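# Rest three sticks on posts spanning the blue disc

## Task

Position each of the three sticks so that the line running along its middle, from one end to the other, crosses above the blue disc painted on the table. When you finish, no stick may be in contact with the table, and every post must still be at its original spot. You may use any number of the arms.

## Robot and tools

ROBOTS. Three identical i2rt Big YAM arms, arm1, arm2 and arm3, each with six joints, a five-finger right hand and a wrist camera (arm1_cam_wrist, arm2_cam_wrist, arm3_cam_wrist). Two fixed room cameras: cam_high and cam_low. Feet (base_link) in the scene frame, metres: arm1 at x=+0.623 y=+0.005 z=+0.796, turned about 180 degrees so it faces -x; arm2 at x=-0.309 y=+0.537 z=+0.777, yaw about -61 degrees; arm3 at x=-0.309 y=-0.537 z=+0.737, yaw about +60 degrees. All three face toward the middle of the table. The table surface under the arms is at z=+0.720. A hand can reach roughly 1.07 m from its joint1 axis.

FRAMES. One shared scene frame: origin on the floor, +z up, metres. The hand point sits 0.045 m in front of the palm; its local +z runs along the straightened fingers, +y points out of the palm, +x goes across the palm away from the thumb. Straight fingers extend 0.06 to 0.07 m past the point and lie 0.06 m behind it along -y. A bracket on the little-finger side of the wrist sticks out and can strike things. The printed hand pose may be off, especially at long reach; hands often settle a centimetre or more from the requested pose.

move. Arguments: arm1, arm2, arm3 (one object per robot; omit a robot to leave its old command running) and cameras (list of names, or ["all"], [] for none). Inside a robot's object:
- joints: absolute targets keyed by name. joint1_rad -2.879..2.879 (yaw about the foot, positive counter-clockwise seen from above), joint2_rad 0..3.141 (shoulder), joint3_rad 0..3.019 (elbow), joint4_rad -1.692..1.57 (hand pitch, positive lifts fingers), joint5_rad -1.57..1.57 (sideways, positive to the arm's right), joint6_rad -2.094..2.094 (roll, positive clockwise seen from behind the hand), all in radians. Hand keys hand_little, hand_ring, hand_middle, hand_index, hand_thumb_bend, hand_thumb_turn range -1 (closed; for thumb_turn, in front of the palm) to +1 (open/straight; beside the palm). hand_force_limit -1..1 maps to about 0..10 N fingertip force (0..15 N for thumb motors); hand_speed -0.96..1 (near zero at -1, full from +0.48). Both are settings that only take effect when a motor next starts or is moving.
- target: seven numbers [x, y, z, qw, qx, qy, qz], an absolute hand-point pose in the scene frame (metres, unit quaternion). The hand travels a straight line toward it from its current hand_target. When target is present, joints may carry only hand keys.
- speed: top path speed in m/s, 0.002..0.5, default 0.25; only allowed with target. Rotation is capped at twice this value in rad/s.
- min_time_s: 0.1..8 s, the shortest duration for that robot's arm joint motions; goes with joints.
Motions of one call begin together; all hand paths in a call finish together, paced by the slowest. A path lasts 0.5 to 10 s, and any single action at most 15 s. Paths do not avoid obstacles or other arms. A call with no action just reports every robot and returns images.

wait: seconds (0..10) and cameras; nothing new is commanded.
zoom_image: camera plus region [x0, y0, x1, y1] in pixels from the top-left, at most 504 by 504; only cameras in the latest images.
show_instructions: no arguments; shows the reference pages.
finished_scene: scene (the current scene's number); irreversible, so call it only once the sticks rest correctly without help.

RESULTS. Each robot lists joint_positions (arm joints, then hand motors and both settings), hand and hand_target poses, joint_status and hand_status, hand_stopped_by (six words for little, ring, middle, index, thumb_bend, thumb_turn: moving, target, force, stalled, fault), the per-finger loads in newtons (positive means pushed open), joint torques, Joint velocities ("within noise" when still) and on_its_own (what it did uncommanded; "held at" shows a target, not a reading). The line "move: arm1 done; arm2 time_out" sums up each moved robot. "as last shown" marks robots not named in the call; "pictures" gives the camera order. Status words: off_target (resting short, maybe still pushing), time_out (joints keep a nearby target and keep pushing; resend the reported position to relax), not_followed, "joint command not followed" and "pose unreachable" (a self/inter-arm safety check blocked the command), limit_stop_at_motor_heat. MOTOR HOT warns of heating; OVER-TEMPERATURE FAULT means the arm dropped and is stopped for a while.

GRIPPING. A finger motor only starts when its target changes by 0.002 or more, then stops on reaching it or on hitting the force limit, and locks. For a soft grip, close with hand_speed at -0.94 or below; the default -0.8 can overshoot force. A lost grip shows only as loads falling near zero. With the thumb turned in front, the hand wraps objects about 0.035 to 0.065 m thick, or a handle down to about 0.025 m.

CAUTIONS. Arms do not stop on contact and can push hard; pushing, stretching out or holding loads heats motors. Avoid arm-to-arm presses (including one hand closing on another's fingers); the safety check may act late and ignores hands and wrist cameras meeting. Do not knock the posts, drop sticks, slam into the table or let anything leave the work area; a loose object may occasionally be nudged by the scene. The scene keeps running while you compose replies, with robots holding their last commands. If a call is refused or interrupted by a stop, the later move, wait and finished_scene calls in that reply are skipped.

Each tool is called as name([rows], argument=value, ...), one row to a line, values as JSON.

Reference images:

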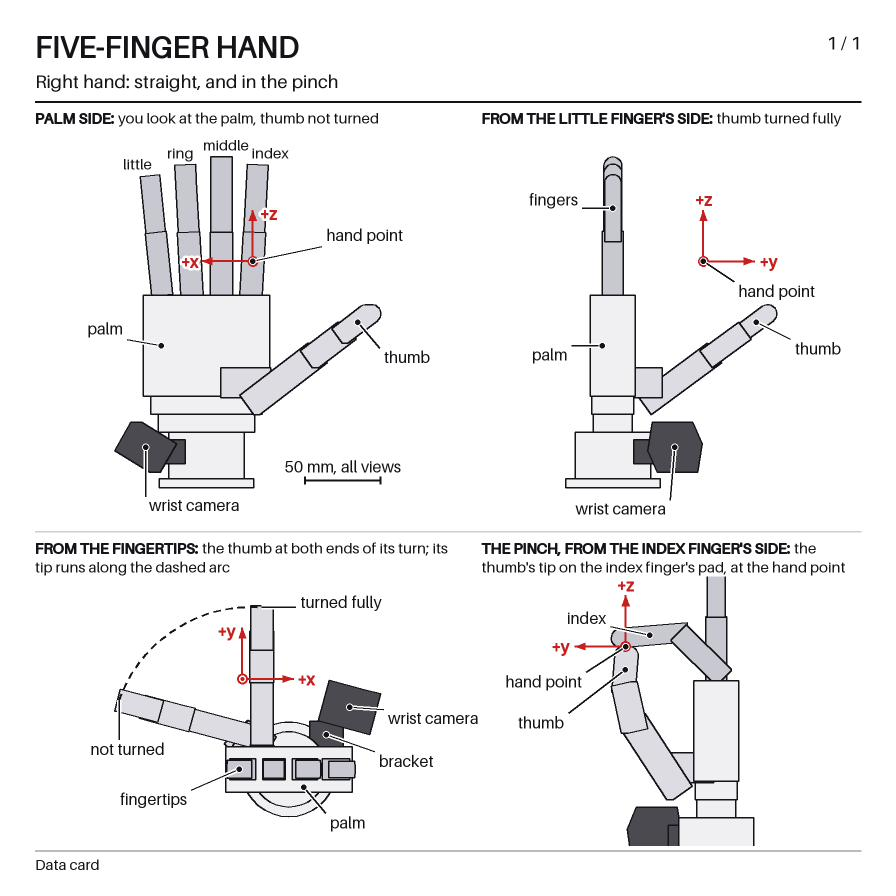

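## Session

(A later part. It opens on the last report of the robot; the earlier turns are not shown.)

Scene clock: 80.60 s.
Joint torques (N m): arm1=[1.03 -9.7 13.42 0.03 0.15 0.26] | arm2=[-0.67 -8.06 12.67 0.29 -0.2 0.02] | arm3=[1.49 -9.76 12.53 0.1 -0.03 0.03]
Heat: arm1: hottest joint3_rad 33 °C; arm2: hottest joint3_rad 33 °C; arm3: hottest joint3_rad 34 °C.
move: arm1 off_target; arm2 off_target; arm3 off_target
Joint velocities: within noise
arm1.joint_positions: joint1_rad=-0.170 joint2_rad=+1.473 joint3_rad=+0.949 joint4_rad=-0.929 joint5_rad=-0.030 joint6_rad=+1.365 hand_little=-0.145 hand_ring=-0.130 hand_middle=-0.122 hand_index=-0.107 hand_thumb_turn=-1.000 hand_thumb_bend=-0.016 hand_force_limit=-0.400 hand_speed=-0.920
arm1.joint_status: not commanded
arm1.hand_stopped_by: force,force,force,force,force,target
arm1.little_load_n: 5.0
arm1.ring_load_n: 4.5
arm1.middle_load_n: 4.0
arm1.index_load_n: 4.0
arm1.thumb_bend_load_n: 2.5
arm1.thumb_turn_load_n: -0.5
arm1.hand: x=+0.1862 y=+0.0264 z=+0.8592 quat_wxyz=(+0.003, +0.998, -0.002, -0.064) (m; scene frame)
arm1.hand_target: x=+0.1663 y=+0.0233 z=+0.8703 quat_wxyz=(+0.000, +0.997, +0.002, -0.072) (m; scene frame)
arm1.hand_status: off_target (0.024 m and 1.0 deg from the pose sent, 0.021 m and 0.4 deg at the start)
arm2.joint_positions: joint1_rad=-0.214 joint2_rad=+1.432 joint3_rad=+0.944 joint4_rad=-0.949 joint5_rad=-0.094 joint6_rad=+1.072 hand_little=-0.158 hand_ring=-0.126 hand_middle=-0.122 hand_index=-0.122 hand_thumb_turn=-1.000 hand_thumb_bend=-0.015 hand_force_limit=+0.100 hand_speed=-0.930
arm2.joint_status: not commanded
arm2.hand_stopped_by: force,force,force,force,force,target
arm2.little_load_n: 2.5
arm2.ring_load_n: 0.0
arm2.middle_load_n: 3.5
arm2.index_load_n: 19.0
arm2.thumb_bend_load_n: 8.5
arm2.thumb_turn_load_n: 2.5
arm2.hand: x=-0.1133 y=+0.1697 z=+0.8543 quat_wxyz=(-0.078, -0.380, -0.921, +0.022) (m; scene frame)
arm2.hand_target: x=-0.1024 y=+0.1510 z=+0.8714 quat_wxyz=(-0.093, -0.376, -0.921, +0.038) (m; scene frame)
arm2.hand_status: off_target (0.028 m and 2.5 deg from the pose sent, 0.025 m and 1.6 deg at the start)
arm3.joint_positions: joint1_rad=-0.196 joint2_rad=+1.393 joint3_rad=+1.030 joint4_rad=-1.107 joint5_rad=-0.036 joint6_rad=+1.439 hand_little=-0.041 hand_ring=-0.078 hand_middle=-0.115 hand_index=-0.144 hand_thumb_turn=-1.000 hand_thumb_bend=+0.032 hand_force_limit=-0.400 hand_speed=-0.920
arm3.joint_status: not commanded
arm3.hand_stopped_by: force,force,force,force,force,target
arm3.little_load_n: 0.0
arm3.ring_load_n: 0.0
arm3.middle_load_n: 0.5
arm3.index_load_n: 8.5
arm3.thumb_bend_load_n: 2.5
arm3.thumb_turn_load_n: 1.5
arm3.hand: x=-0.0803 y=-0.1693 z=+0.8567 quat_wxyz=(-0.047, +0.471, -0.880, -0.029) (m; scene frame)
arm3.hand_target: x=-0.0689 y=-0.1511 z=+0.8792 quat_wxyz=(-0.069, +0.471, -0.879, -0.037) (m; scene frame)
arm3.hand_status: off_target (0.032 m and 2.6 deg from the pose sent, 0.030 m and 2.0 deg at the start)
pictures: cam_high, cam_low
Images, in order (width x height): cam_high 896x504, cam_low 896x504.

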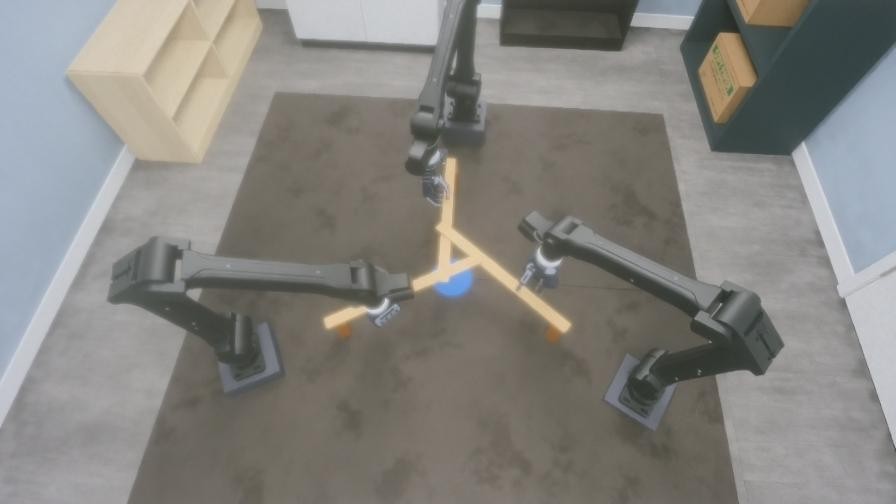

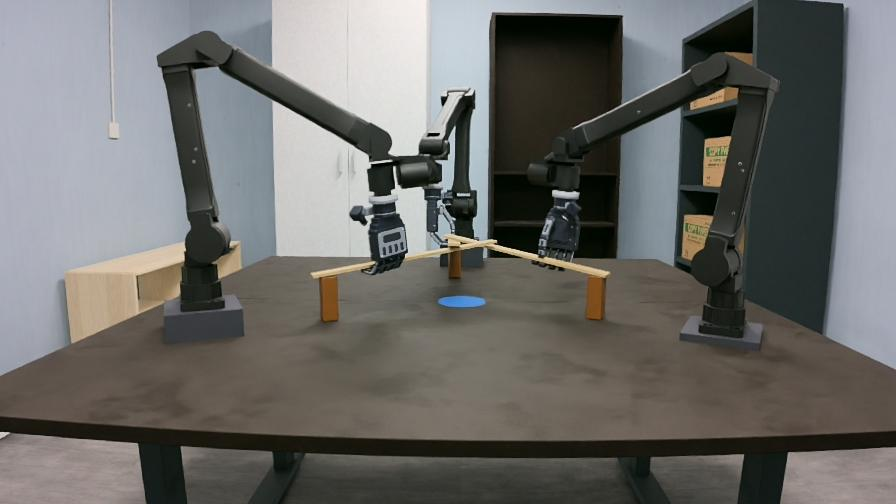

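move(arm1={"target":[0.166,0.0215,0.861,0.0001,0.99813,0.0017,-0.06105],"speed":0.05}, arm2={"target":[-0.0965,0.146,0.866,0.08875,0.37606,0.92164,-0.03621],"speed":0.05}, arm3={"target":[-0.068,-0.149,0.874,0.06149,-0.47105,0.87935,0.03294],"speed":0.05}, cameras=["cam_high","cam_low"])

zoom_image(camera="cam_high", region=[310, 130, 590, 350])

zoom_image(camera="cam_low", region=[300, 180, 630, 330])

zoom_image(camera="cam_high", region=[400, 200, 520, 320])

Scene clock: 82.60 s.
Joint torques (N m): arm1=[1.03 -9.88 12.97 0.03 0.16 0.27] | arm2=[-0.67 -8.18 12.88 0.42 -0.2 0.02] | arm3=[1.55 -9.82 12.38 0.13 -0.02 0.05]
Heat: arm1: hottest joint3_rad 33 °C; arm2: hottest joint3_rad 34 °C; arm3: hottest joint3_rad 35 °C.
move: arm1 off_target; arm2 off_target; arm3 off_target
Joint velocities: within noise
arm1.joint_positions: joint1_rad=-0.164 joint2_rad=+1.493 joint3_rad=+0.955 joint4_rad=-0.929 joint5_rad=-0.026 joint6_rad=+1.370 hand_little=-0.145 hand_ring=-0.130 hand_middle=-0.122 hand_index=-0.107 hand_thumb_turn=-1.000 hand_thumb_bend=-0.016 hand_force_limit=-0.400 hand_speed=-0.920
arm1.joint_status: not commanded
arm1.hand_stopped_by: force,force,force,force,force,target
arm1.little_load_n: 5.5
arm1.ring_load_n: 4.5
arm1.middle_load_n: 4.0
arm1.index_load_n: 4.0
arm1.thumb_bend_load_n: 2.5
arm1.thumb_turn_load_n: -0.5
arm1.hand: x=+0.1851 y=+0.0247 z=+0.8524 quat_wxyz=(+0.003, +0.998, -0.002, -0.056) (m; scene frame)
arm1.hand_target: x=+0.1667 y=+0.0213 z=+0.8613 quat_wxyz=(+0.000, +0.998, +0.002, -0.062) (m; scene frame)
arm1.hand_status: off_target (0.021 m and 0.7 deg from the pose sent, 0.021 m and 0.6 deg at the start)
arm2.joint_positions: joint1_rad=-0.202 joint2_rad=+1.453 joint3_rad=+0.953 joint4_rad=-0.949 joint5_rad=-0.087 joint6_rad=+1.084 hand_little=-0.158 hand_ring=-0.126 hand_middle=-0.122 hand_index=-0.122 hand_thumb_turn=-1.000 hand_thumb_bend=-0.015 hand_force_limit=+0.100 hand_speed=-0.930
arm2.joint_status: not commanded
arm2.hand_stopped_by: force,force,force,force,force,target
arm2.little_load_n: 0.0
arm2.ring_load_n: 0.0
arm2.middle_load_n: 2.5
arm2.index_load_n: 23.0
arm2.thumb_bend_load_n: 8.5
arm2.thumb_turn_load_n: 3.0
arm2.hand: x=-0.1090 y=+0.1680 z=+0.8491 quat_wxyz=(-0.072, -0.381, -0.922, +0.019) (m; scene frame)
arm2.hand_target: x=-0.0970 y=+0.1471 z=+0.8666 quat_wxyz=(-0.089, -0.376, -0.922, +0.036) (m; scene frame)
arm2.hand_status: off_target (0.030 m and 2.8 deg from the pose sent, 0.031 m and 2.0 deg at the start)
arm3.joint_positions: joint1_rad=-0.194 joint2_rad=+1.408 joint3_rad=+1.036 joint4_rad=-1.113 joint5_rad=-0.034 joint6_rad=+1.439 hand_little=-0.041 hand_ring=-0.078 hand_middle=-0.115 hand_index=-0.144 hand_thumb_turn=-1.000 hand_thumb_bend=+0.032 hand_force_limit=-0.400 hand_speed=-0.920
arm3.joint_status: not commanded
arm3.hand_stopped_by: force,force,force,force,force,target
arm3.little_load_n: 0.0
arm3.ring_load_n: 0.0
arm3.middle_load_n: 0.0
arm3.index_load_n: 9.0
arm3.thumb_bend_load_n: 2.5
arm3.thumb_turn_load_n: 2.0
arm3.hand: x=-0.0803 y=-0.1685 z=+0.8530 quat_wxyz=(-0.040, +0.472, -0.880, -0.026) (m; scene frame)
arm3.hand_target: x=-0.0689 y=-0.1501 z=+0.8742 quat_wxyz=(-0.062, +0.471, -0.879, -0.033) (m; scene frame)
arm3.hand_status: off_target (0.031 m and 2.6 deg from the pose sent, 0.029 m and 1.7 deg at the start)
pictures: cam_high, cam_low
Images, in order (width x height): cam_high 896x504, cam_low 896x504.

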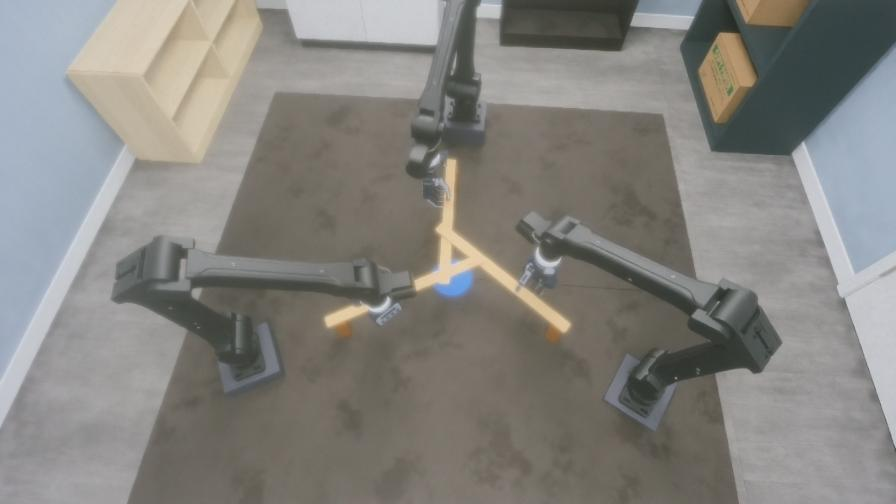

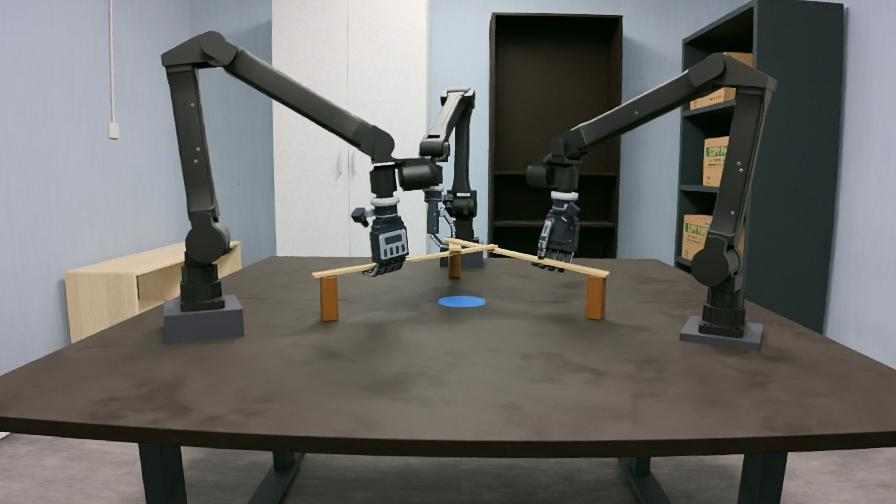

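Scaled by 1.800 from the camera's 896x504 image, which has a finer 1280x720 frame.

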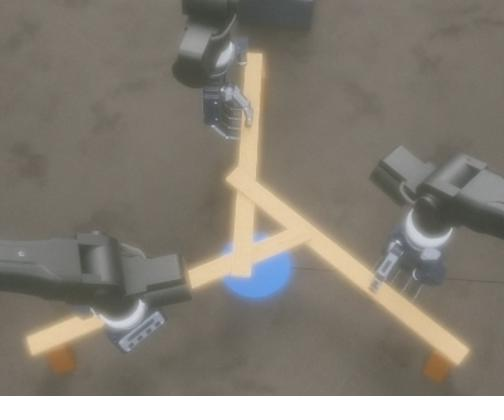

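Scaled by 1.527 from the camera's 896x504 image, which has a finer 1280x720 frame.

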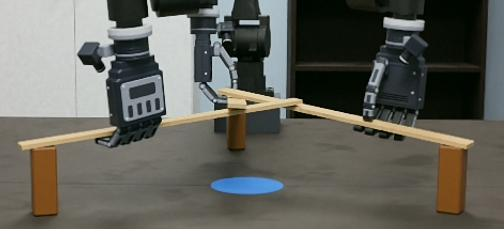

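Scaled by 4.200 from the camera's 896x504 image, which has a finer 1280x720 frame.

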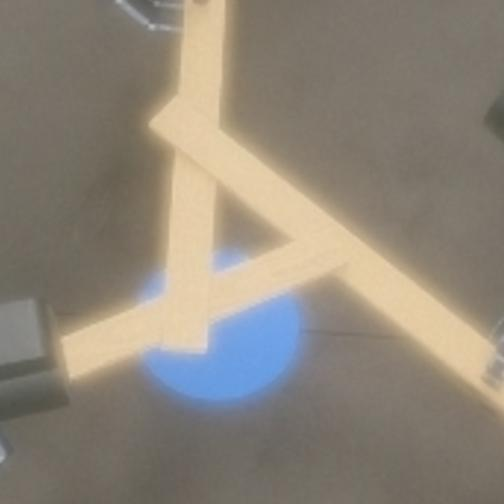

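move(arm2={"target":[-0.0965,0.146,0.871,0.08875,0.37606,0.92164,-0.03621],"speed":0.05})

move(arm3={"target":[-0.080,-0.1405,0.874,0.0598,-0.5137,0.8551,0.03593],"speed":0.05}, cameras=["cam_high","cam_low"])

zoom_image(camera="cam_high", region=[310, 130, 590, 350])

zoom_image(camera="cam_low", region=[300, 180, 630, 330])

zoom_image(camera="cam_high", region=[400, 200, 520, 320])

Scene clock: 89.03 s.
Joint torques (N m): arm1=[1.03 -9.82 12.97 0.01 0.16 0.26] | arm2=[-0.73 -8.64 13.19 0.25 -0.26 0.01] | arm3=[1.55 -9.82 12.37 0.14 -0.02 0.05]
Heat: arm1: hottest joint3_rad 33 °C; arm2: hottest joint3_rad 36 °C; arm3: hottest joint3_rad 35 °C.
move: arm2 off_target
Joint velocities: within noise
arm1, arm3: as last shown
arm1.joint_positions: joint1_rad=-0.164 joint2_rad=+1.493 joint3_rad=+0.955 joint4_rad=-0.929 joint5_rad=-0.026 joint6_rad=+1.371 hand_little=-0.145 hand_ring=-0.130 hand_middle=-0.122 hand_index=-0.107 hand_thumb_turn=-1.000 hand_thumb_bend=-0.016 hand_force_limit=-0.400 hand_speed=-0.920
arm1.little_load_n: 7.0
arm1.ring_load_n: 5.0
arm1.middle_load_n: 3.5
arm1.index_load_n: 3.0
arm1.thumb_turn_load_n: -1.0
arm1.hand: x=+0.1850 y=+0.0248 z=+0.8524 quat_wxyz=(+0.003, +0.998, -0.002, -0.056) (m; scene frame)
arm2.joint_positions: joint1_rad=-0.201 joint2_rad=+1.453 joint3_rad=+0.957 joint4_rad=-0.959 joint5_rad=-0.086 joint6_rad=+1.084 hand_little=-0.158 hand_ring=-0.126 hand_middle=-0.122 hand_index=-0.122 hand_thumb_turn=-1.000 hand_thumb_bend=-0.015 hand_force_limit=+0.100 hand_speed=-0.930
arm2.joint_status: not commanded
arm2.hand_stopped_by: force,force,force,force,force,target
arm2.little_load_n: 0.0
arm2.ring_load_n: 0.0
arm2.middle_load_n: 3.5
arm2.index_load_n: 21.5
arm2.thumb_bend_load_n: 8.5
arm2.thumb_turn_load_n: 3.0
arm2.hand: x=-0.1093 y=+0.1689 z=+0.8501 quat_wxyz=(-0.070, -0.381, -0.922, +0.017) (m; scene frame)
arm2.hand_target: x=-0.0970 y=+0.1474 z=+0.8716 quat_wxyz=(-0.089, -0.376, -0.922, +0.036) (m; scene frame)
arm2.hand_status: off_target (0.034 m and 3.1 deg from the pose sent, 0.034 m and 2.8 deg at the start)
arm3.joint_positions: joint1_rad=-0.193 joint2_rad=+1.408 joint3_rad=+1.036 joint4_rad=-1.113 joint5_rad=-0.034 joint6_rad=+1.439 hand_little=-0.041 hand_ring=-0.078 hand_middle=-0.115 hand_index=-0.144 hand_thumb_turn=-1.000 hand_thumb_bend=+0.032 hand_force_limit=-0.400 hand_speed=-0.920
arm3.thumb_bend_load_n: 3.0
arm3.thumb_turn_load_n: 1.5
arm3.hand: x=-0.0805 y=-0.1684 z=+0.8530 quat_wxyz=(-0.040, +0.472, -0.880, -0.026) (m; scene frame)
pictures: none

Scene clock: 90.53 s.
Joint torques (N m): arm1=[1.03 -9.88 12.86 0.03 0.16 0.26] | arm2=[-0.73 -8.59 13.19 0.28 -0.28 0.01] | arm3=[1.85 -9.7 12.46 0.21 -0.32 -0.22]
Heat: arm1: hottest joint3_rad 33 °C; arm2: hottest joint3_rad 36 °C; arm3: hottest joint3_rad 35 °C.
move: arm3 off_target
Joint velocities: within noise
arm1, arm2: as last shown
arm1.joint_positions: joint1_rad=-0.164 joint2_rad=+1.493 joint3_rad=+0.956 joint4_rad=-0.929 joint5_rad=-0.026 joint6_rad=+1.371 hand_little=-0.145 hand_ring=-0.130 hand_middle=-0.122 hand_index=-0.107 hand_thumb_turn=-1.000 hand_thumb_bend=-0.016 hand_force_limit=-0.400 hand_speed=-0.920
arm1.middle_load_n: 4.0
arm1.index_load_n: 3.5
arm1.thumb_bend_load_n: 3.0
arm1.hand: x=+0.1844 y=+0.0249 z=+0.8530 quat_wxyz=(+0.002, +0.998, -0.002, -0.057) (m; scene frame)
arm2.joint_positions: joint1_rad=-0.201 joint2_rad=+1.453 joint3_rad=+0.957 joint4_rad=-0.960 joint5_rad=-0.086 joint6_rad=+1.085 hand_little=-0.158 hand_ring=-0.126 hand_middle=-0.122 hand_index=-0.122 hand_thumb_turn=-1.000 hand_thumb_bend=-0.015 hand_force_limit=+0.100 hand_speed=-0.930
arm2.little_load_n: 2.5
arm2.index_load_n: 19.5
arm2.thumb_turn_load_n: 2.5
arm2.hand: x=-0.1094 y=+0.1691 z=+0.8501 quat_wxyz=(-0.070, -0.381, -0.922, +0.017) (m; scene frame)
arm2.hand_target: x=-0.0969 y=+0.1474 z=+0.8716 quat_wxyz=(-0.089, -0.376, -0.922, +0.036) (m; scene frame)
arm3.joint_positions: joint1_rad=-0.173 joint2_rad=+1.419 joint3_rad=+1.050 joint4_rad=-1.117 joint5_rad=-0.037 joint6_rad=+1.394 hand_little=-0.041 hand_ring=-0.078 hand_middle=-0.115 hand_index=-0.144 hand_thumb_turn=-1.000 hand_thumb_bend=+0.032 hand_force_limit=-0.400 hand_speed=-0.920
arm3.joint_status: not commanded
arm3.hand_stopped_by: force,force,force,force,force,target
arm3.little_load_n: 0.0
arm3.ring_load_n: 0.0
arm3.middle_load_n: 0.0
arm3.index_load_n: 8.0
arm3.thumb_bend_load_n: 5.0
arm3.thumb_turn_load_n: 1.0
arm3.hand: x=-0.0882 y=-0.1616 z=+0.8536 quat_wxyz=(-0.040, +0.501, -0.864, -0.026) (m; scene frame)
arm3.hand_target: x=-0.0808 y=-0.1416 z=+0.8741 quat_wxyz=(-0.060, +0.514, -0.855, -0.036) (m; scene frame)
arm3.hand_status: off_target (0.031 m and 3.2 deg from the pose sent, 0.035 m and 6.1 deg at the start)
pictures: cam_high, cam_low
Images, in order (width x height): cam_high 896x504, cam_low 896x504.

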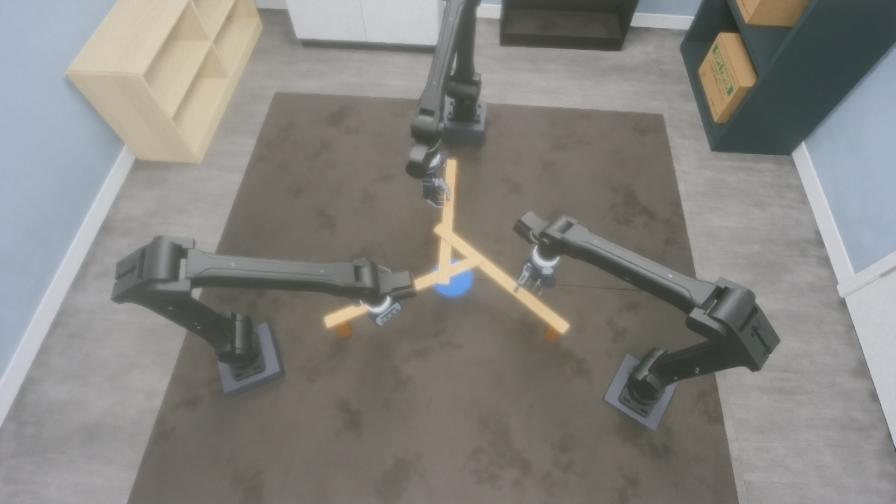

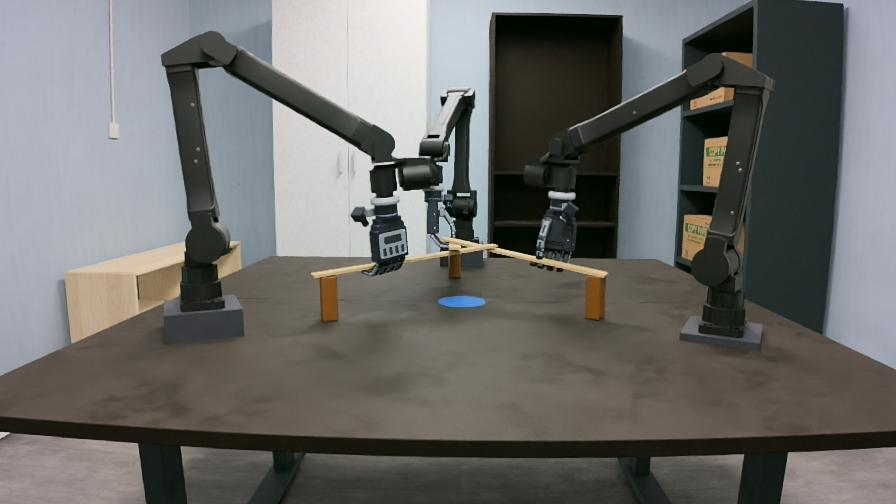

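Scaled by 1.800 from the camera's 896x504 image, which has a finer 1280x720 frame.

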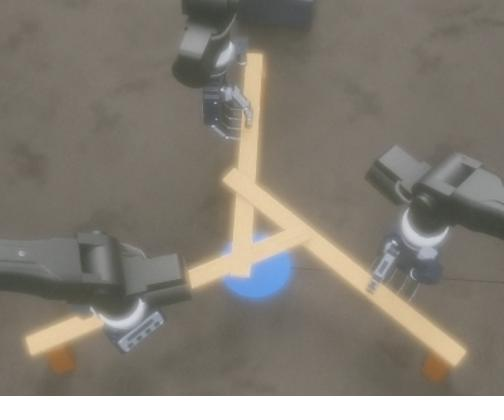

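Scaled by 1.527 from the camera's 896x504 image, which has a finer 1280x720 frame.

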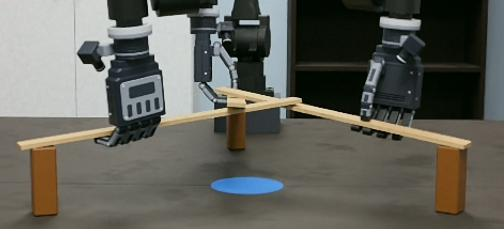

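Scaled by 4.200 from the camera's 896x504 image, which has a finer 1280x720 frame.

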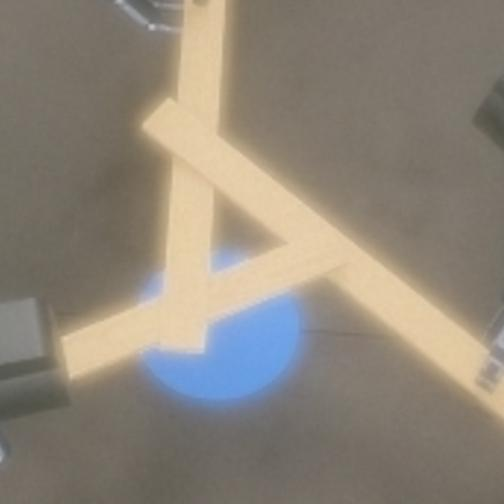

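move(arm2={"target":[-0.0965,0.146,0.878,0.08875,0.37606,0.92164,-0.03621],"speed":0.05}, arm3={"joints":{"hand_force_limit":0.1,"hand_speed":-0.93,"hand_index":-0.35,"hand_middle":-0.35,"hand_ring":-0.35,"hand_little":-0.35}})

Scene clock: 93.20 s.
Joint torques (N m): arm1=[1.03 -9.82 12.86 0.03 0.11 0.27] | arm2=[-0.73 -9.29 13.44 0.24 -0.28 0] | arm3=[1.79 -9.76 12.27 0.23 -0.28 -0.15]
Heat: arm1: hottest joint3_rad 34 °C; arm2: hottest joint3_rad 37 °C; arm3: hottest joint3_rad 36 °C.
move: arm2 off_target; arm3 off_target
Joint velocities: within noise
arm1: as last shown
arm1.joint_positions: joint1_rad=-0.164 joint2_rad=+1.493 joint3_rad=+0.956 joint4_rad=-0.929 joint5_rad=-0.024 joint6_rad=+1.371 hand_little=-0.145 hand_ring=-0.130 hand_middle=-0.122 hand_index=-0.107 hand_thumb_turn=-1.000 hand_thumb_bend=-0.016 hand_force_limit=-0.400 hand_speed=-0.920
arm1.little_load_n: 9.0
arm1.ring_load_n: 6.0
arm1.middle_load_n: 3.5
arm1.index_load_n: 2.0
arm1.thumb_bend_load_n: 2.5
arm1.hand: x=+0.1844 y=+0.0252 z=+0.8529 quat_wxyz=(+0.002, +0.998, -0.002, -0.057) (m; scene frame)
arm1.hand_target: x=+0.1667 y=+0.0214 z=+0.8613 quat_wxyz=(+0.000, +0.998, +0.002, -0.062) (m; scene frame)
arm2.joint_positions: joint1_rad=-0.201 joint2_rad=+1.453 joint3_rad=+0.965 joint4_rad=-0.979 joint5_rad=-0.086 joint6_rad=+1.085 hand_little=-0.158 hand_ring=-0.126 hand_middle=-0.122 hand_index=-0.122 hand_thumb_turn=-1.000 hand_thumb_bend=-0.015 hand_force_limit=+0.100 hand_speed=-0.930
arm2.joint_status: not commanded
arm2.hand_stopped_by: force,force,force,force,force,target
arm2.little_load_n: 3.5
arm2.ring_load_n: 0.0
arm2.middle_load_n: 4.0
arm2.index_load_n: 18.5
arm2.thumb_bend_load_n: 8.5
arm2.thumb_turn_load_n: 2.5
arm2.hand: x=-0.1098 y=+0.1703 z=+0.8526 quat_wxyz=(-0.066, -0.382, -0.922, +0.012) (m; scene frame)
arm2.hand_target: x=-0.0971 y=+0.1476 z=+0.8787 quat_wxyz=(-0.089, -0.376, -0.922, +0.036) (m; scene frame)
arm2.hand_status: off_target (0.038 m and 3.8 deg from the pose sent, 0.039 m and 3.2 deg at the start)
arm3.joint_positions: joint1_rad=-0.172 joint2_rad=+1.420 joint3_rad=+1.053 joint4_rad=-1.117 joint5_rad=-0.038 joint6_rad=+1.388 hand_little=-0.124 hand_ring=-0.121 hand_middle=-0.132 hand_index=-0.144 hand_thumb_turn=-1.000 hand_thumb_bend=+0.033 hand_force_limit=+0.100 hand_speed=-0.930
arm3.joint_status: hand_little off_target (ended at -0.124, target -0.350); hand_ring off_target (ended at -0.121, target -0.350); hand_middle off_target (ended at -0.132, target -0.350); hand_index off_target (ended at -0.144, target -0.350); the others done
arm3.hand_stopped_by: force,force,force,force,force,target
arm3.little_load_n: 5.0
arm3.ring_load_n: 2.5
arm3.middle_load_n: 4.5
arm3.index_load_n: 6.5
arm3.thumb_bend_load_n: 7.0
arm3.thumb_turn_load_n: 1.5
arm3.hand: x=-0.0883 y=-0.1607 z=+0.8544 quat_wxyz=(-0.040, +0.504, -0.863, -0.027) (m; scene frame)
arm3.hand_target: x=-0.0808 y=-0.1415 z=+0.8742 quat_wxyz=(-0.060, +0.514, -0.855, -0.036) (m; scene frame)
arm3.hand_status: not commanded
pictures: none

move(arm1={"target":[0.166,0.0215,0.865,0.0001,0.99813,0.0017,-0.06105],"speed":0.05}, arm3={"target":[-0.090,-0.132,0.874,0.05948,-0.5212,0.8505,0.03645],"speed":0.04}, cameras=["cam_high","cam_low"])

zoom_image(camera="cam_high", region=[310, 130, 590, 350])

zoom_image(camera="cam_low", region=[300, 180, 630, 330])

zoom_image(camera="cam_high", region=[400, 200, 520, 320])

Scene clock: 95.17 s.
Joint torques (N m): arm1=[1.03 -10.4 12.96 -0.13 0.09 0.26] | arm2=[-0.73 -9.29 13.44 0.39 -0.28 0] | arm3=[2.55 -9.52 12.49 0.21 -0.35 -0.11]
Heat: arm1: hottest joint3_rad 34 °C; arm2: hottest joint3_rad 37 °C; arm3: hottest joint3_rad 36 °C.
move: arm1 off_target; arm3 off_target
Joint velocities: within noise
arm1.joint_positions: joint1_rad=-0.164 joint2_rad=+1.493 joint3_rad=+0.961 joint4_rad=-0.937 joint5_rad=-0.024 joint6_rad=+1.371 hand_little=-0.145 hand_ring=-0.130 hand_middle=-0.122 hand_index=-0.107 hand_thumb_turn=-1.000 hand_thumb_bend=-0.016 hand_force_limit=-0.400 hand_speed=-0.920
arm1.joint_status: not commanded
arm1.hand_stopped_by: force,force,force,force,force,target
arm1.little_load_n: 8.5
arm1.ring_load_n: 6.0
arm1.middle_load_n: 3.5
arm1.index_load_n: 2.5
arm1.thumb_bend_load_n: 3.0
arm1.thumb_turn_load_n: -1.0
arm1.hand: x=+0.1842 y=+0.0253 z=+0.8544 quat_wxyz=(+0.002, +0.998, -0.002, -0.055) (m; scene frame)
arm1.hand_target: x=+0.1667 y=+0.0213 z=+0.8652 quat_wxyz=(+0.000, +0.998, +0.002, -0.062) (m; scene frame)
arm1.hand_status: off_target (0.021 m and 0.8 deg from the pose sent, 0.022 m and 0.7 deg at the start)
arm2: as last shown
arm2.joint_positions: joint1_rad=-0.201 joint2_rad=+1.453 joint3_rad=+0.965 joint4_rad=-0.983 joint5_rad=-0.086 joint6_rad=+1.085 hand_little=-0.158 hand_ring=-0.126 hand_middle=-0.122 hand_index=-0.122 hand_thumb_turn=-1.000 hand_thumb_bend=-0.015 hand_force_limit=+0.100 hand_speed=-0.930
arm2.little_load_n: 6.0
arm2.middle_load_n: 5.0
arm2.index_load_n: 15.5
arm2.thumb_bend_load_n: 9.5
arm2.thumb_turn_load_n: 1.5
arm2.hand: x=-0.1101 y=+0.1712 z=+0.8525 quat_wxyz=(-0.065, -0.382, -0.922, +0.011) (m; scene frame)
arm2.hand_target: x=-0.0971 y=+0.1475 z=+0.8787 quat_wxyz=(-0.089, -0.376, -0.922, +0.036) (m; scene frame)
arm3.joint_positions: joint1_rad=-0.151 joint2_rad=+1.420 joint3_rad=+1.055 joint4_rad=-1.117 joint5_rad=-0.035 joint6_rad=+1.396 hand_little=-0.124 hand_ring=-0.121 hand_middle=-0.132 hand_index=-0.144 hand_thumb_turn=-1.000 hand_thumb_bend=+0.033 hand_force_limit=+0.100 hand_speed=-0.930
arm3.joint_status: not commanded
arm3.hand_stopped_by: force,force,force,force,force,target
arm3.little_load_n: 4.5
arm3.ring_load_n: 3.5
arm3.middle_load_n: 5.5
arm3.index_load_n: 7.5
arm3.thumb_bend_load_n: 4.0
arm3.thumb_turn_load_n: 0.0
arm3.hand: x=-0.0950 y=-0.1557 z=+0.8547 quat_wxyz=(-0.041, +0.509, -0.859, -0.026) (m; scene frame)
arm3.hand_target: x=-0.0908 y=-0.1332 z=+0.8742 quat_wxyz=(-0.060, +0.521, -0.851, -0.037) (m; scene frame)
arm3.hand_status: off_target (0.031 m and 3.0 deg from the pose sent, 0.035 m and 3.5 deg at the start)
pictures: cam_high, cam_low
Images, in order (width x height): cam_high 896x504, cam_low 896x504.

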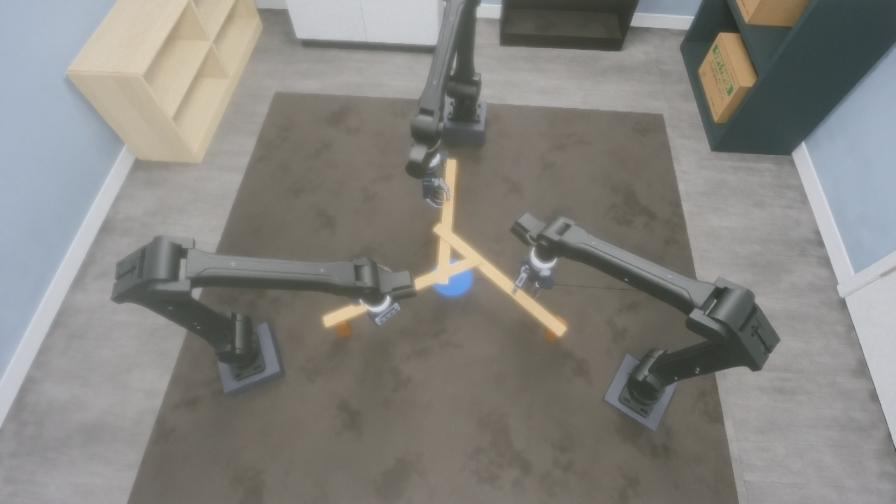

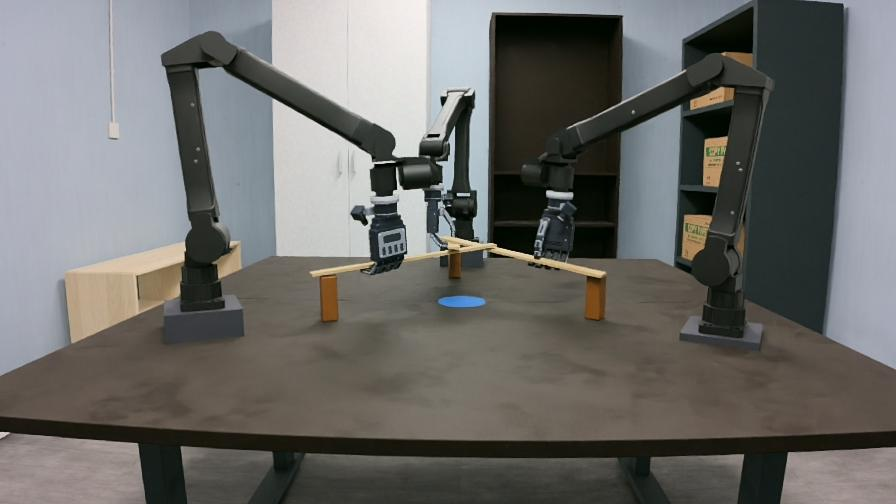

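Scaled by 1.800 from the camera's 896x504 image, which has a finer 1280x720 frame.

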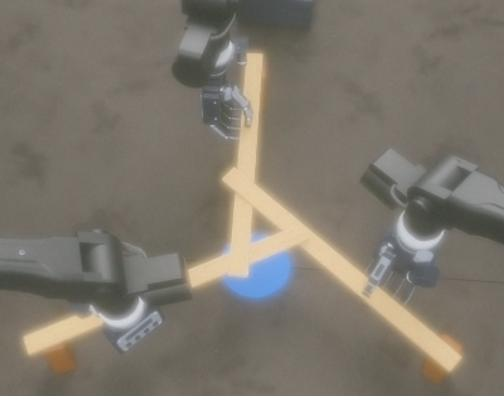

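Scaled by 1.527 from the camera's 896x504 image, which has a finer 1280x720 frame.

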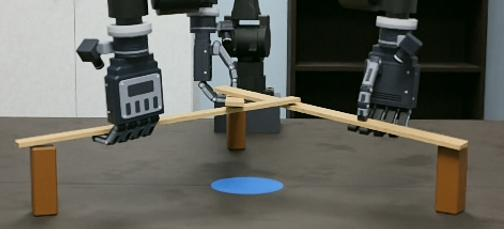

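Scaled by 4.200 from the camera's 896x504 image, which has a finer 1280x720 frame.

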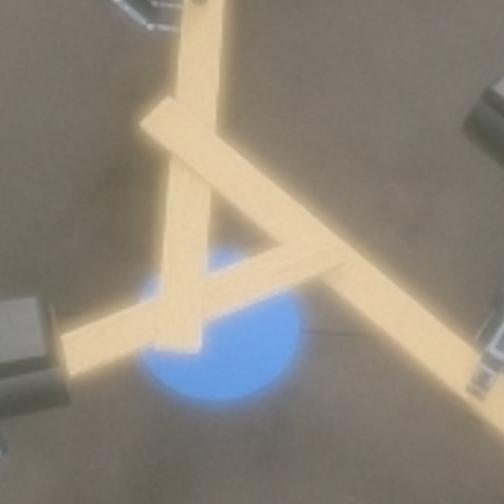

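move(arm1={"target":[0.1655,0.0235,0.876,0.0001,0.99671,0.0017,-0.08107],"speed":0.05}, arm2={"target":[-0.099,0.148,0.886,0.1008,0.37556,0.9204,-0.04113],"speed":0.05}, arm3={"target":[-0.090,-0.132,0.885,0.0725,-0.5206,0.8495,0.0444],"speed":0.05}, cameras=["cam_high","cam_low","arm3_cam_wrist","arm2_cam_wrist"])

zoom_image(camera="cam_high", region=[480, 220, 600, 340])

zoom_image(camera="cam_low", region=[300, 180, 630, 330])

zoom_image(camera="cam_high", region=[400, 200, 520, 320])

Scene clock: 98.93 s.
Joint torques (N m): arm1=[0.38 -12.92 11.88 0.62 -0.24 0.19] | arm2=[-1.55 -10.75 12.38 0.62 -0.78 -0.07] | arm3=[2.32 -11.4 12.19 0.49 -0.56 -0.14]
Heat: arm1: hottest joint3_rad 35 °C; arm2: hottest joint3_rad 38 °C; arm3: hottest joint3_rad 37 °C.
move: arm1 off_target; arm2 off_target; arm3 off_target
Joint velocities: within noise
arm1.joint_positions: joint1_rad=-0.164 joint2_rad=+1.489 joint3_rad=+0.961 joint4_rad=-0.937 joint5_rad=-0.025 joint6_rad=+1.371 hand_little=-0.145 hand_ring=-0.130 hand_middle=-0.122 hand_index=-0.107 hand_thumb_turn=-1.000 hand_thumb_bend=-0.016 hand_force_limit=-0.400 hand_speed=-0.920
arm1.joint_status: not commanded
arm1.hand_stopped_by: force,force,force,force,force,target
arm1.little_load_n: 7.5
arm1.ring_load_n: 5.5
arm1.middle_load_n: 4.0
arm1.index_load_n: 3.0
arm1.thumb_bend_load_n: 2.5
arm1.thumb_turn_load_n: -1.0
arm1.hand: x=+0.1838 y=+0.0252 z=+0.8563 quat_wxyz=(+0.002, +0.998, -0.002, -0.058) (m; scene frame)
arm1.hand_target: x=+0.1663 y=+0.0234 z=+0.8762 quat_wxyz=(+0.000, +0.997, +0.002, -0.081) (m; scene frame)
arm1.hand_status: off_target (0.027 m and 2.7 deg from the pose sent, 0.029 m and 3.0 deg at the start)
arm2.joint_positions: joint1_rad=-0.201 joint2_rad=+1.447 joint3_rad=+0.965 joint4_rad=-0.983 joint5_rad=-0.088 joint6_rad=+1.085 hand_little=-0.158 hand_ring=-0.126 hand_middle=-0.122 hand_index=-0.122 hand_thumb_turn=-1.000 hand_thumb_bend=-0.015 hand_force_limit=+0.100 hand_speed=-0.930
arm2.joint_status: not commanded
arm2.hand_stopped_by: force,force,force,force,force,target
arm2.little_load_n: 3.5
arm2.ring_load_n: 0.0
arm2.middle_load_n: 4.0
arm2.index_load_n: 18.5
arm2.thumb_bend_load_n: 9.0
arm2.thumb_turn_load_n: 2.0
arm2.hand: x=-0.1096 y=+0.1710 z=+0.8552 quat_wxyz=(-0.068, -0.382, -0.922, +0.013) (m; scene frame)
arm2.hand_target: x=-0.0997 y=+0.1495 z=+0.8865 quat_wxyz=(-0.101, -0.375, -0.920, +0.041) (m; scene frame)
arm2.hand_status: off_target (0.040 m and 5.0 deg from the pose sent, 0.042 m and 5.4 deg at the start)
arm3.joint_positions: joint1_rad=-0.151 joint2_rad=+1.417 joint3_rad=+1.055 joint4_rad=-1.117 joint5_rad=-0.036 joint6_rad=+1.396 hand_little=-0.124 hand_ring=-0.121 hand_middle=-0.132 hand_index=-0.144 hand_thumb_turn=-1.000 hand_thumb_bend=+0.033 hand_force_limit=+0.100 hand_speed=-0.930
arm3.joint_status: not commanded
arm3.hand_stopped_by: force,force,force,force,force,target
arm3.little_load_n: 4.0
arm3.ring_load_n: 3.0
arm3.middle_load_n: 5.5
arm3.index_load_n: 7.5
arm3.thumb_bend_load_n: 4.0
arm3.thumb_turn_load_n: -0.5
arm3.hand: x=-0.0952 y=-0.1555 z=+0.8562 quat_wxyz=(-0.042, +0.509, -0.859, -0.027) (m; scene frame)
arm3.hand_target: x=-0.0910 y=-0.1335 z=+0.8853 quat_wxyz=(-0.073, +0.521, -0.849, -0.045) (m; scene frame)
arm3.hand_status: off_target (0.038 m and 4.3 deg from the pose sent, 0.039 m and 4.5 deg at the start)
pictures: arm2_cam_wrist, arm3_cam_wrist, cam_high, cam_low
Images, in order (width x height): arm2_cam_wrist 896x504, arm3_cam_wrist 896x504, cam_high 896x504, cam_low 896x504.

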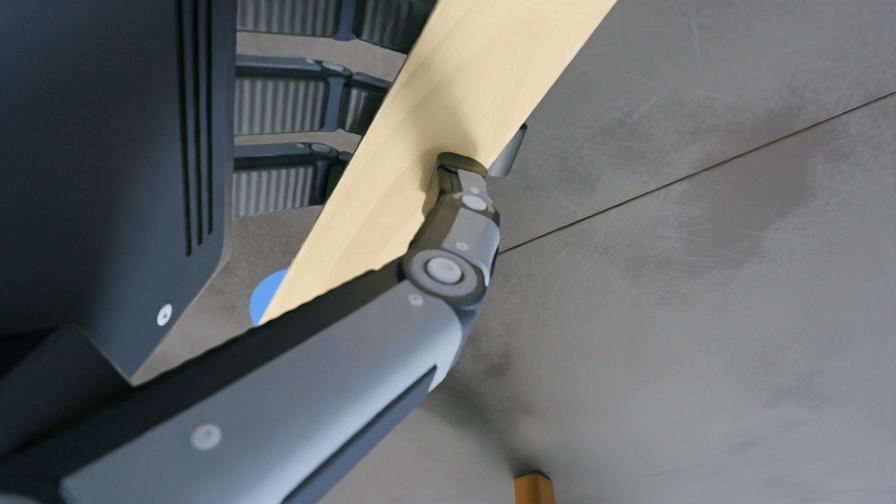

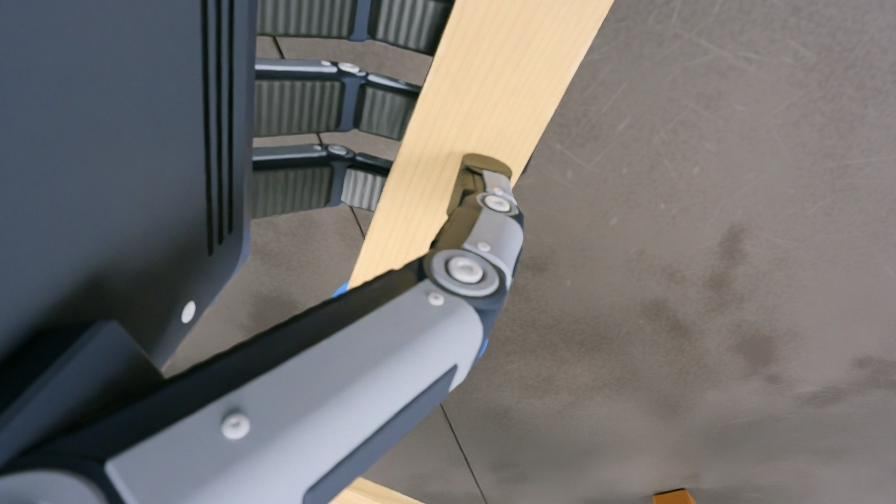

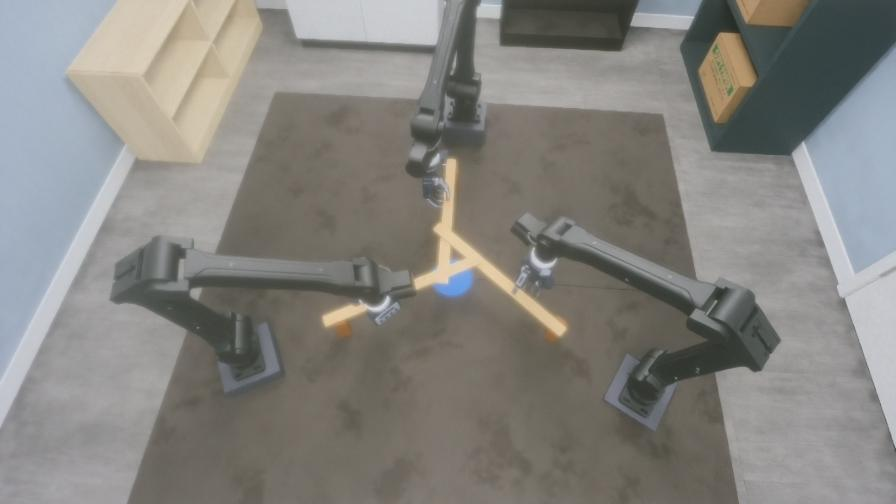

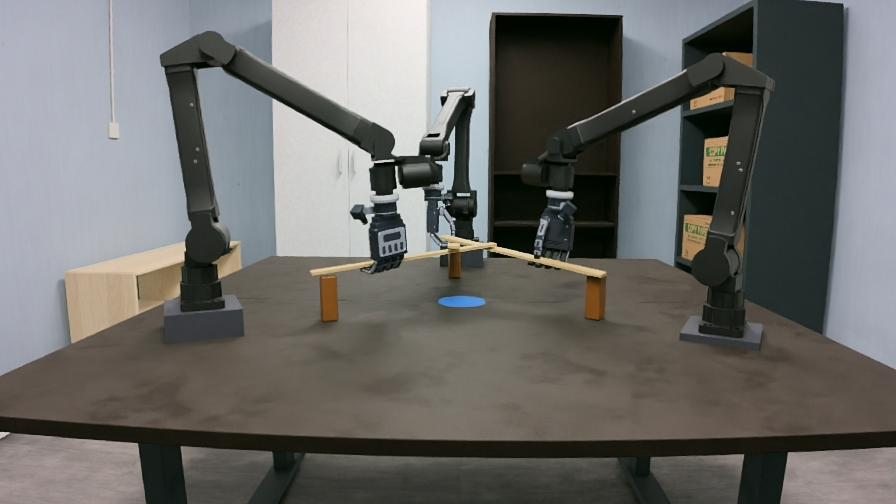

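Scaled by 4.200 from the camera's 896x504 image, which has a finer 1280x720 frame.

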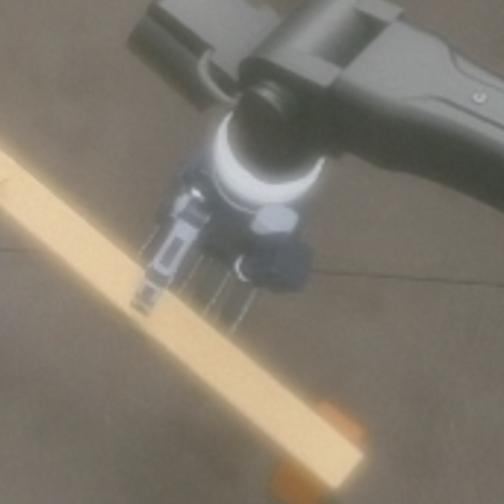

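Scaled by 1.527 from the camera's 896x504 image, which has a finer 1280x720 frame.

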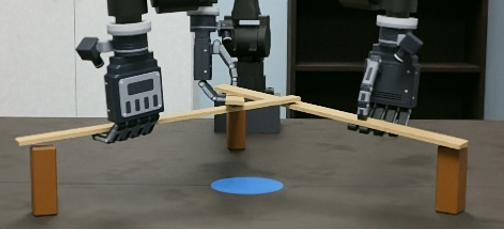

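Scaled by 4.200 from the camera's 896x504 image, which has a finer 1280x720 frame.

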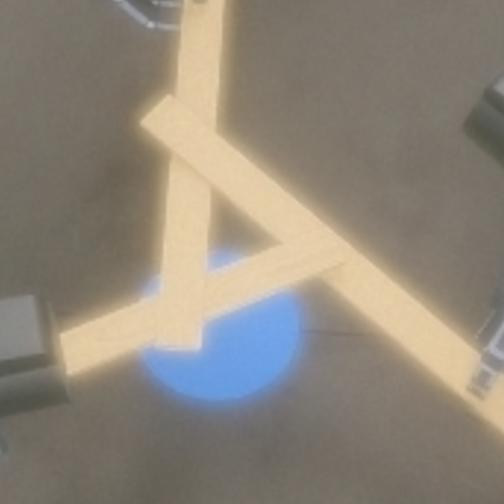

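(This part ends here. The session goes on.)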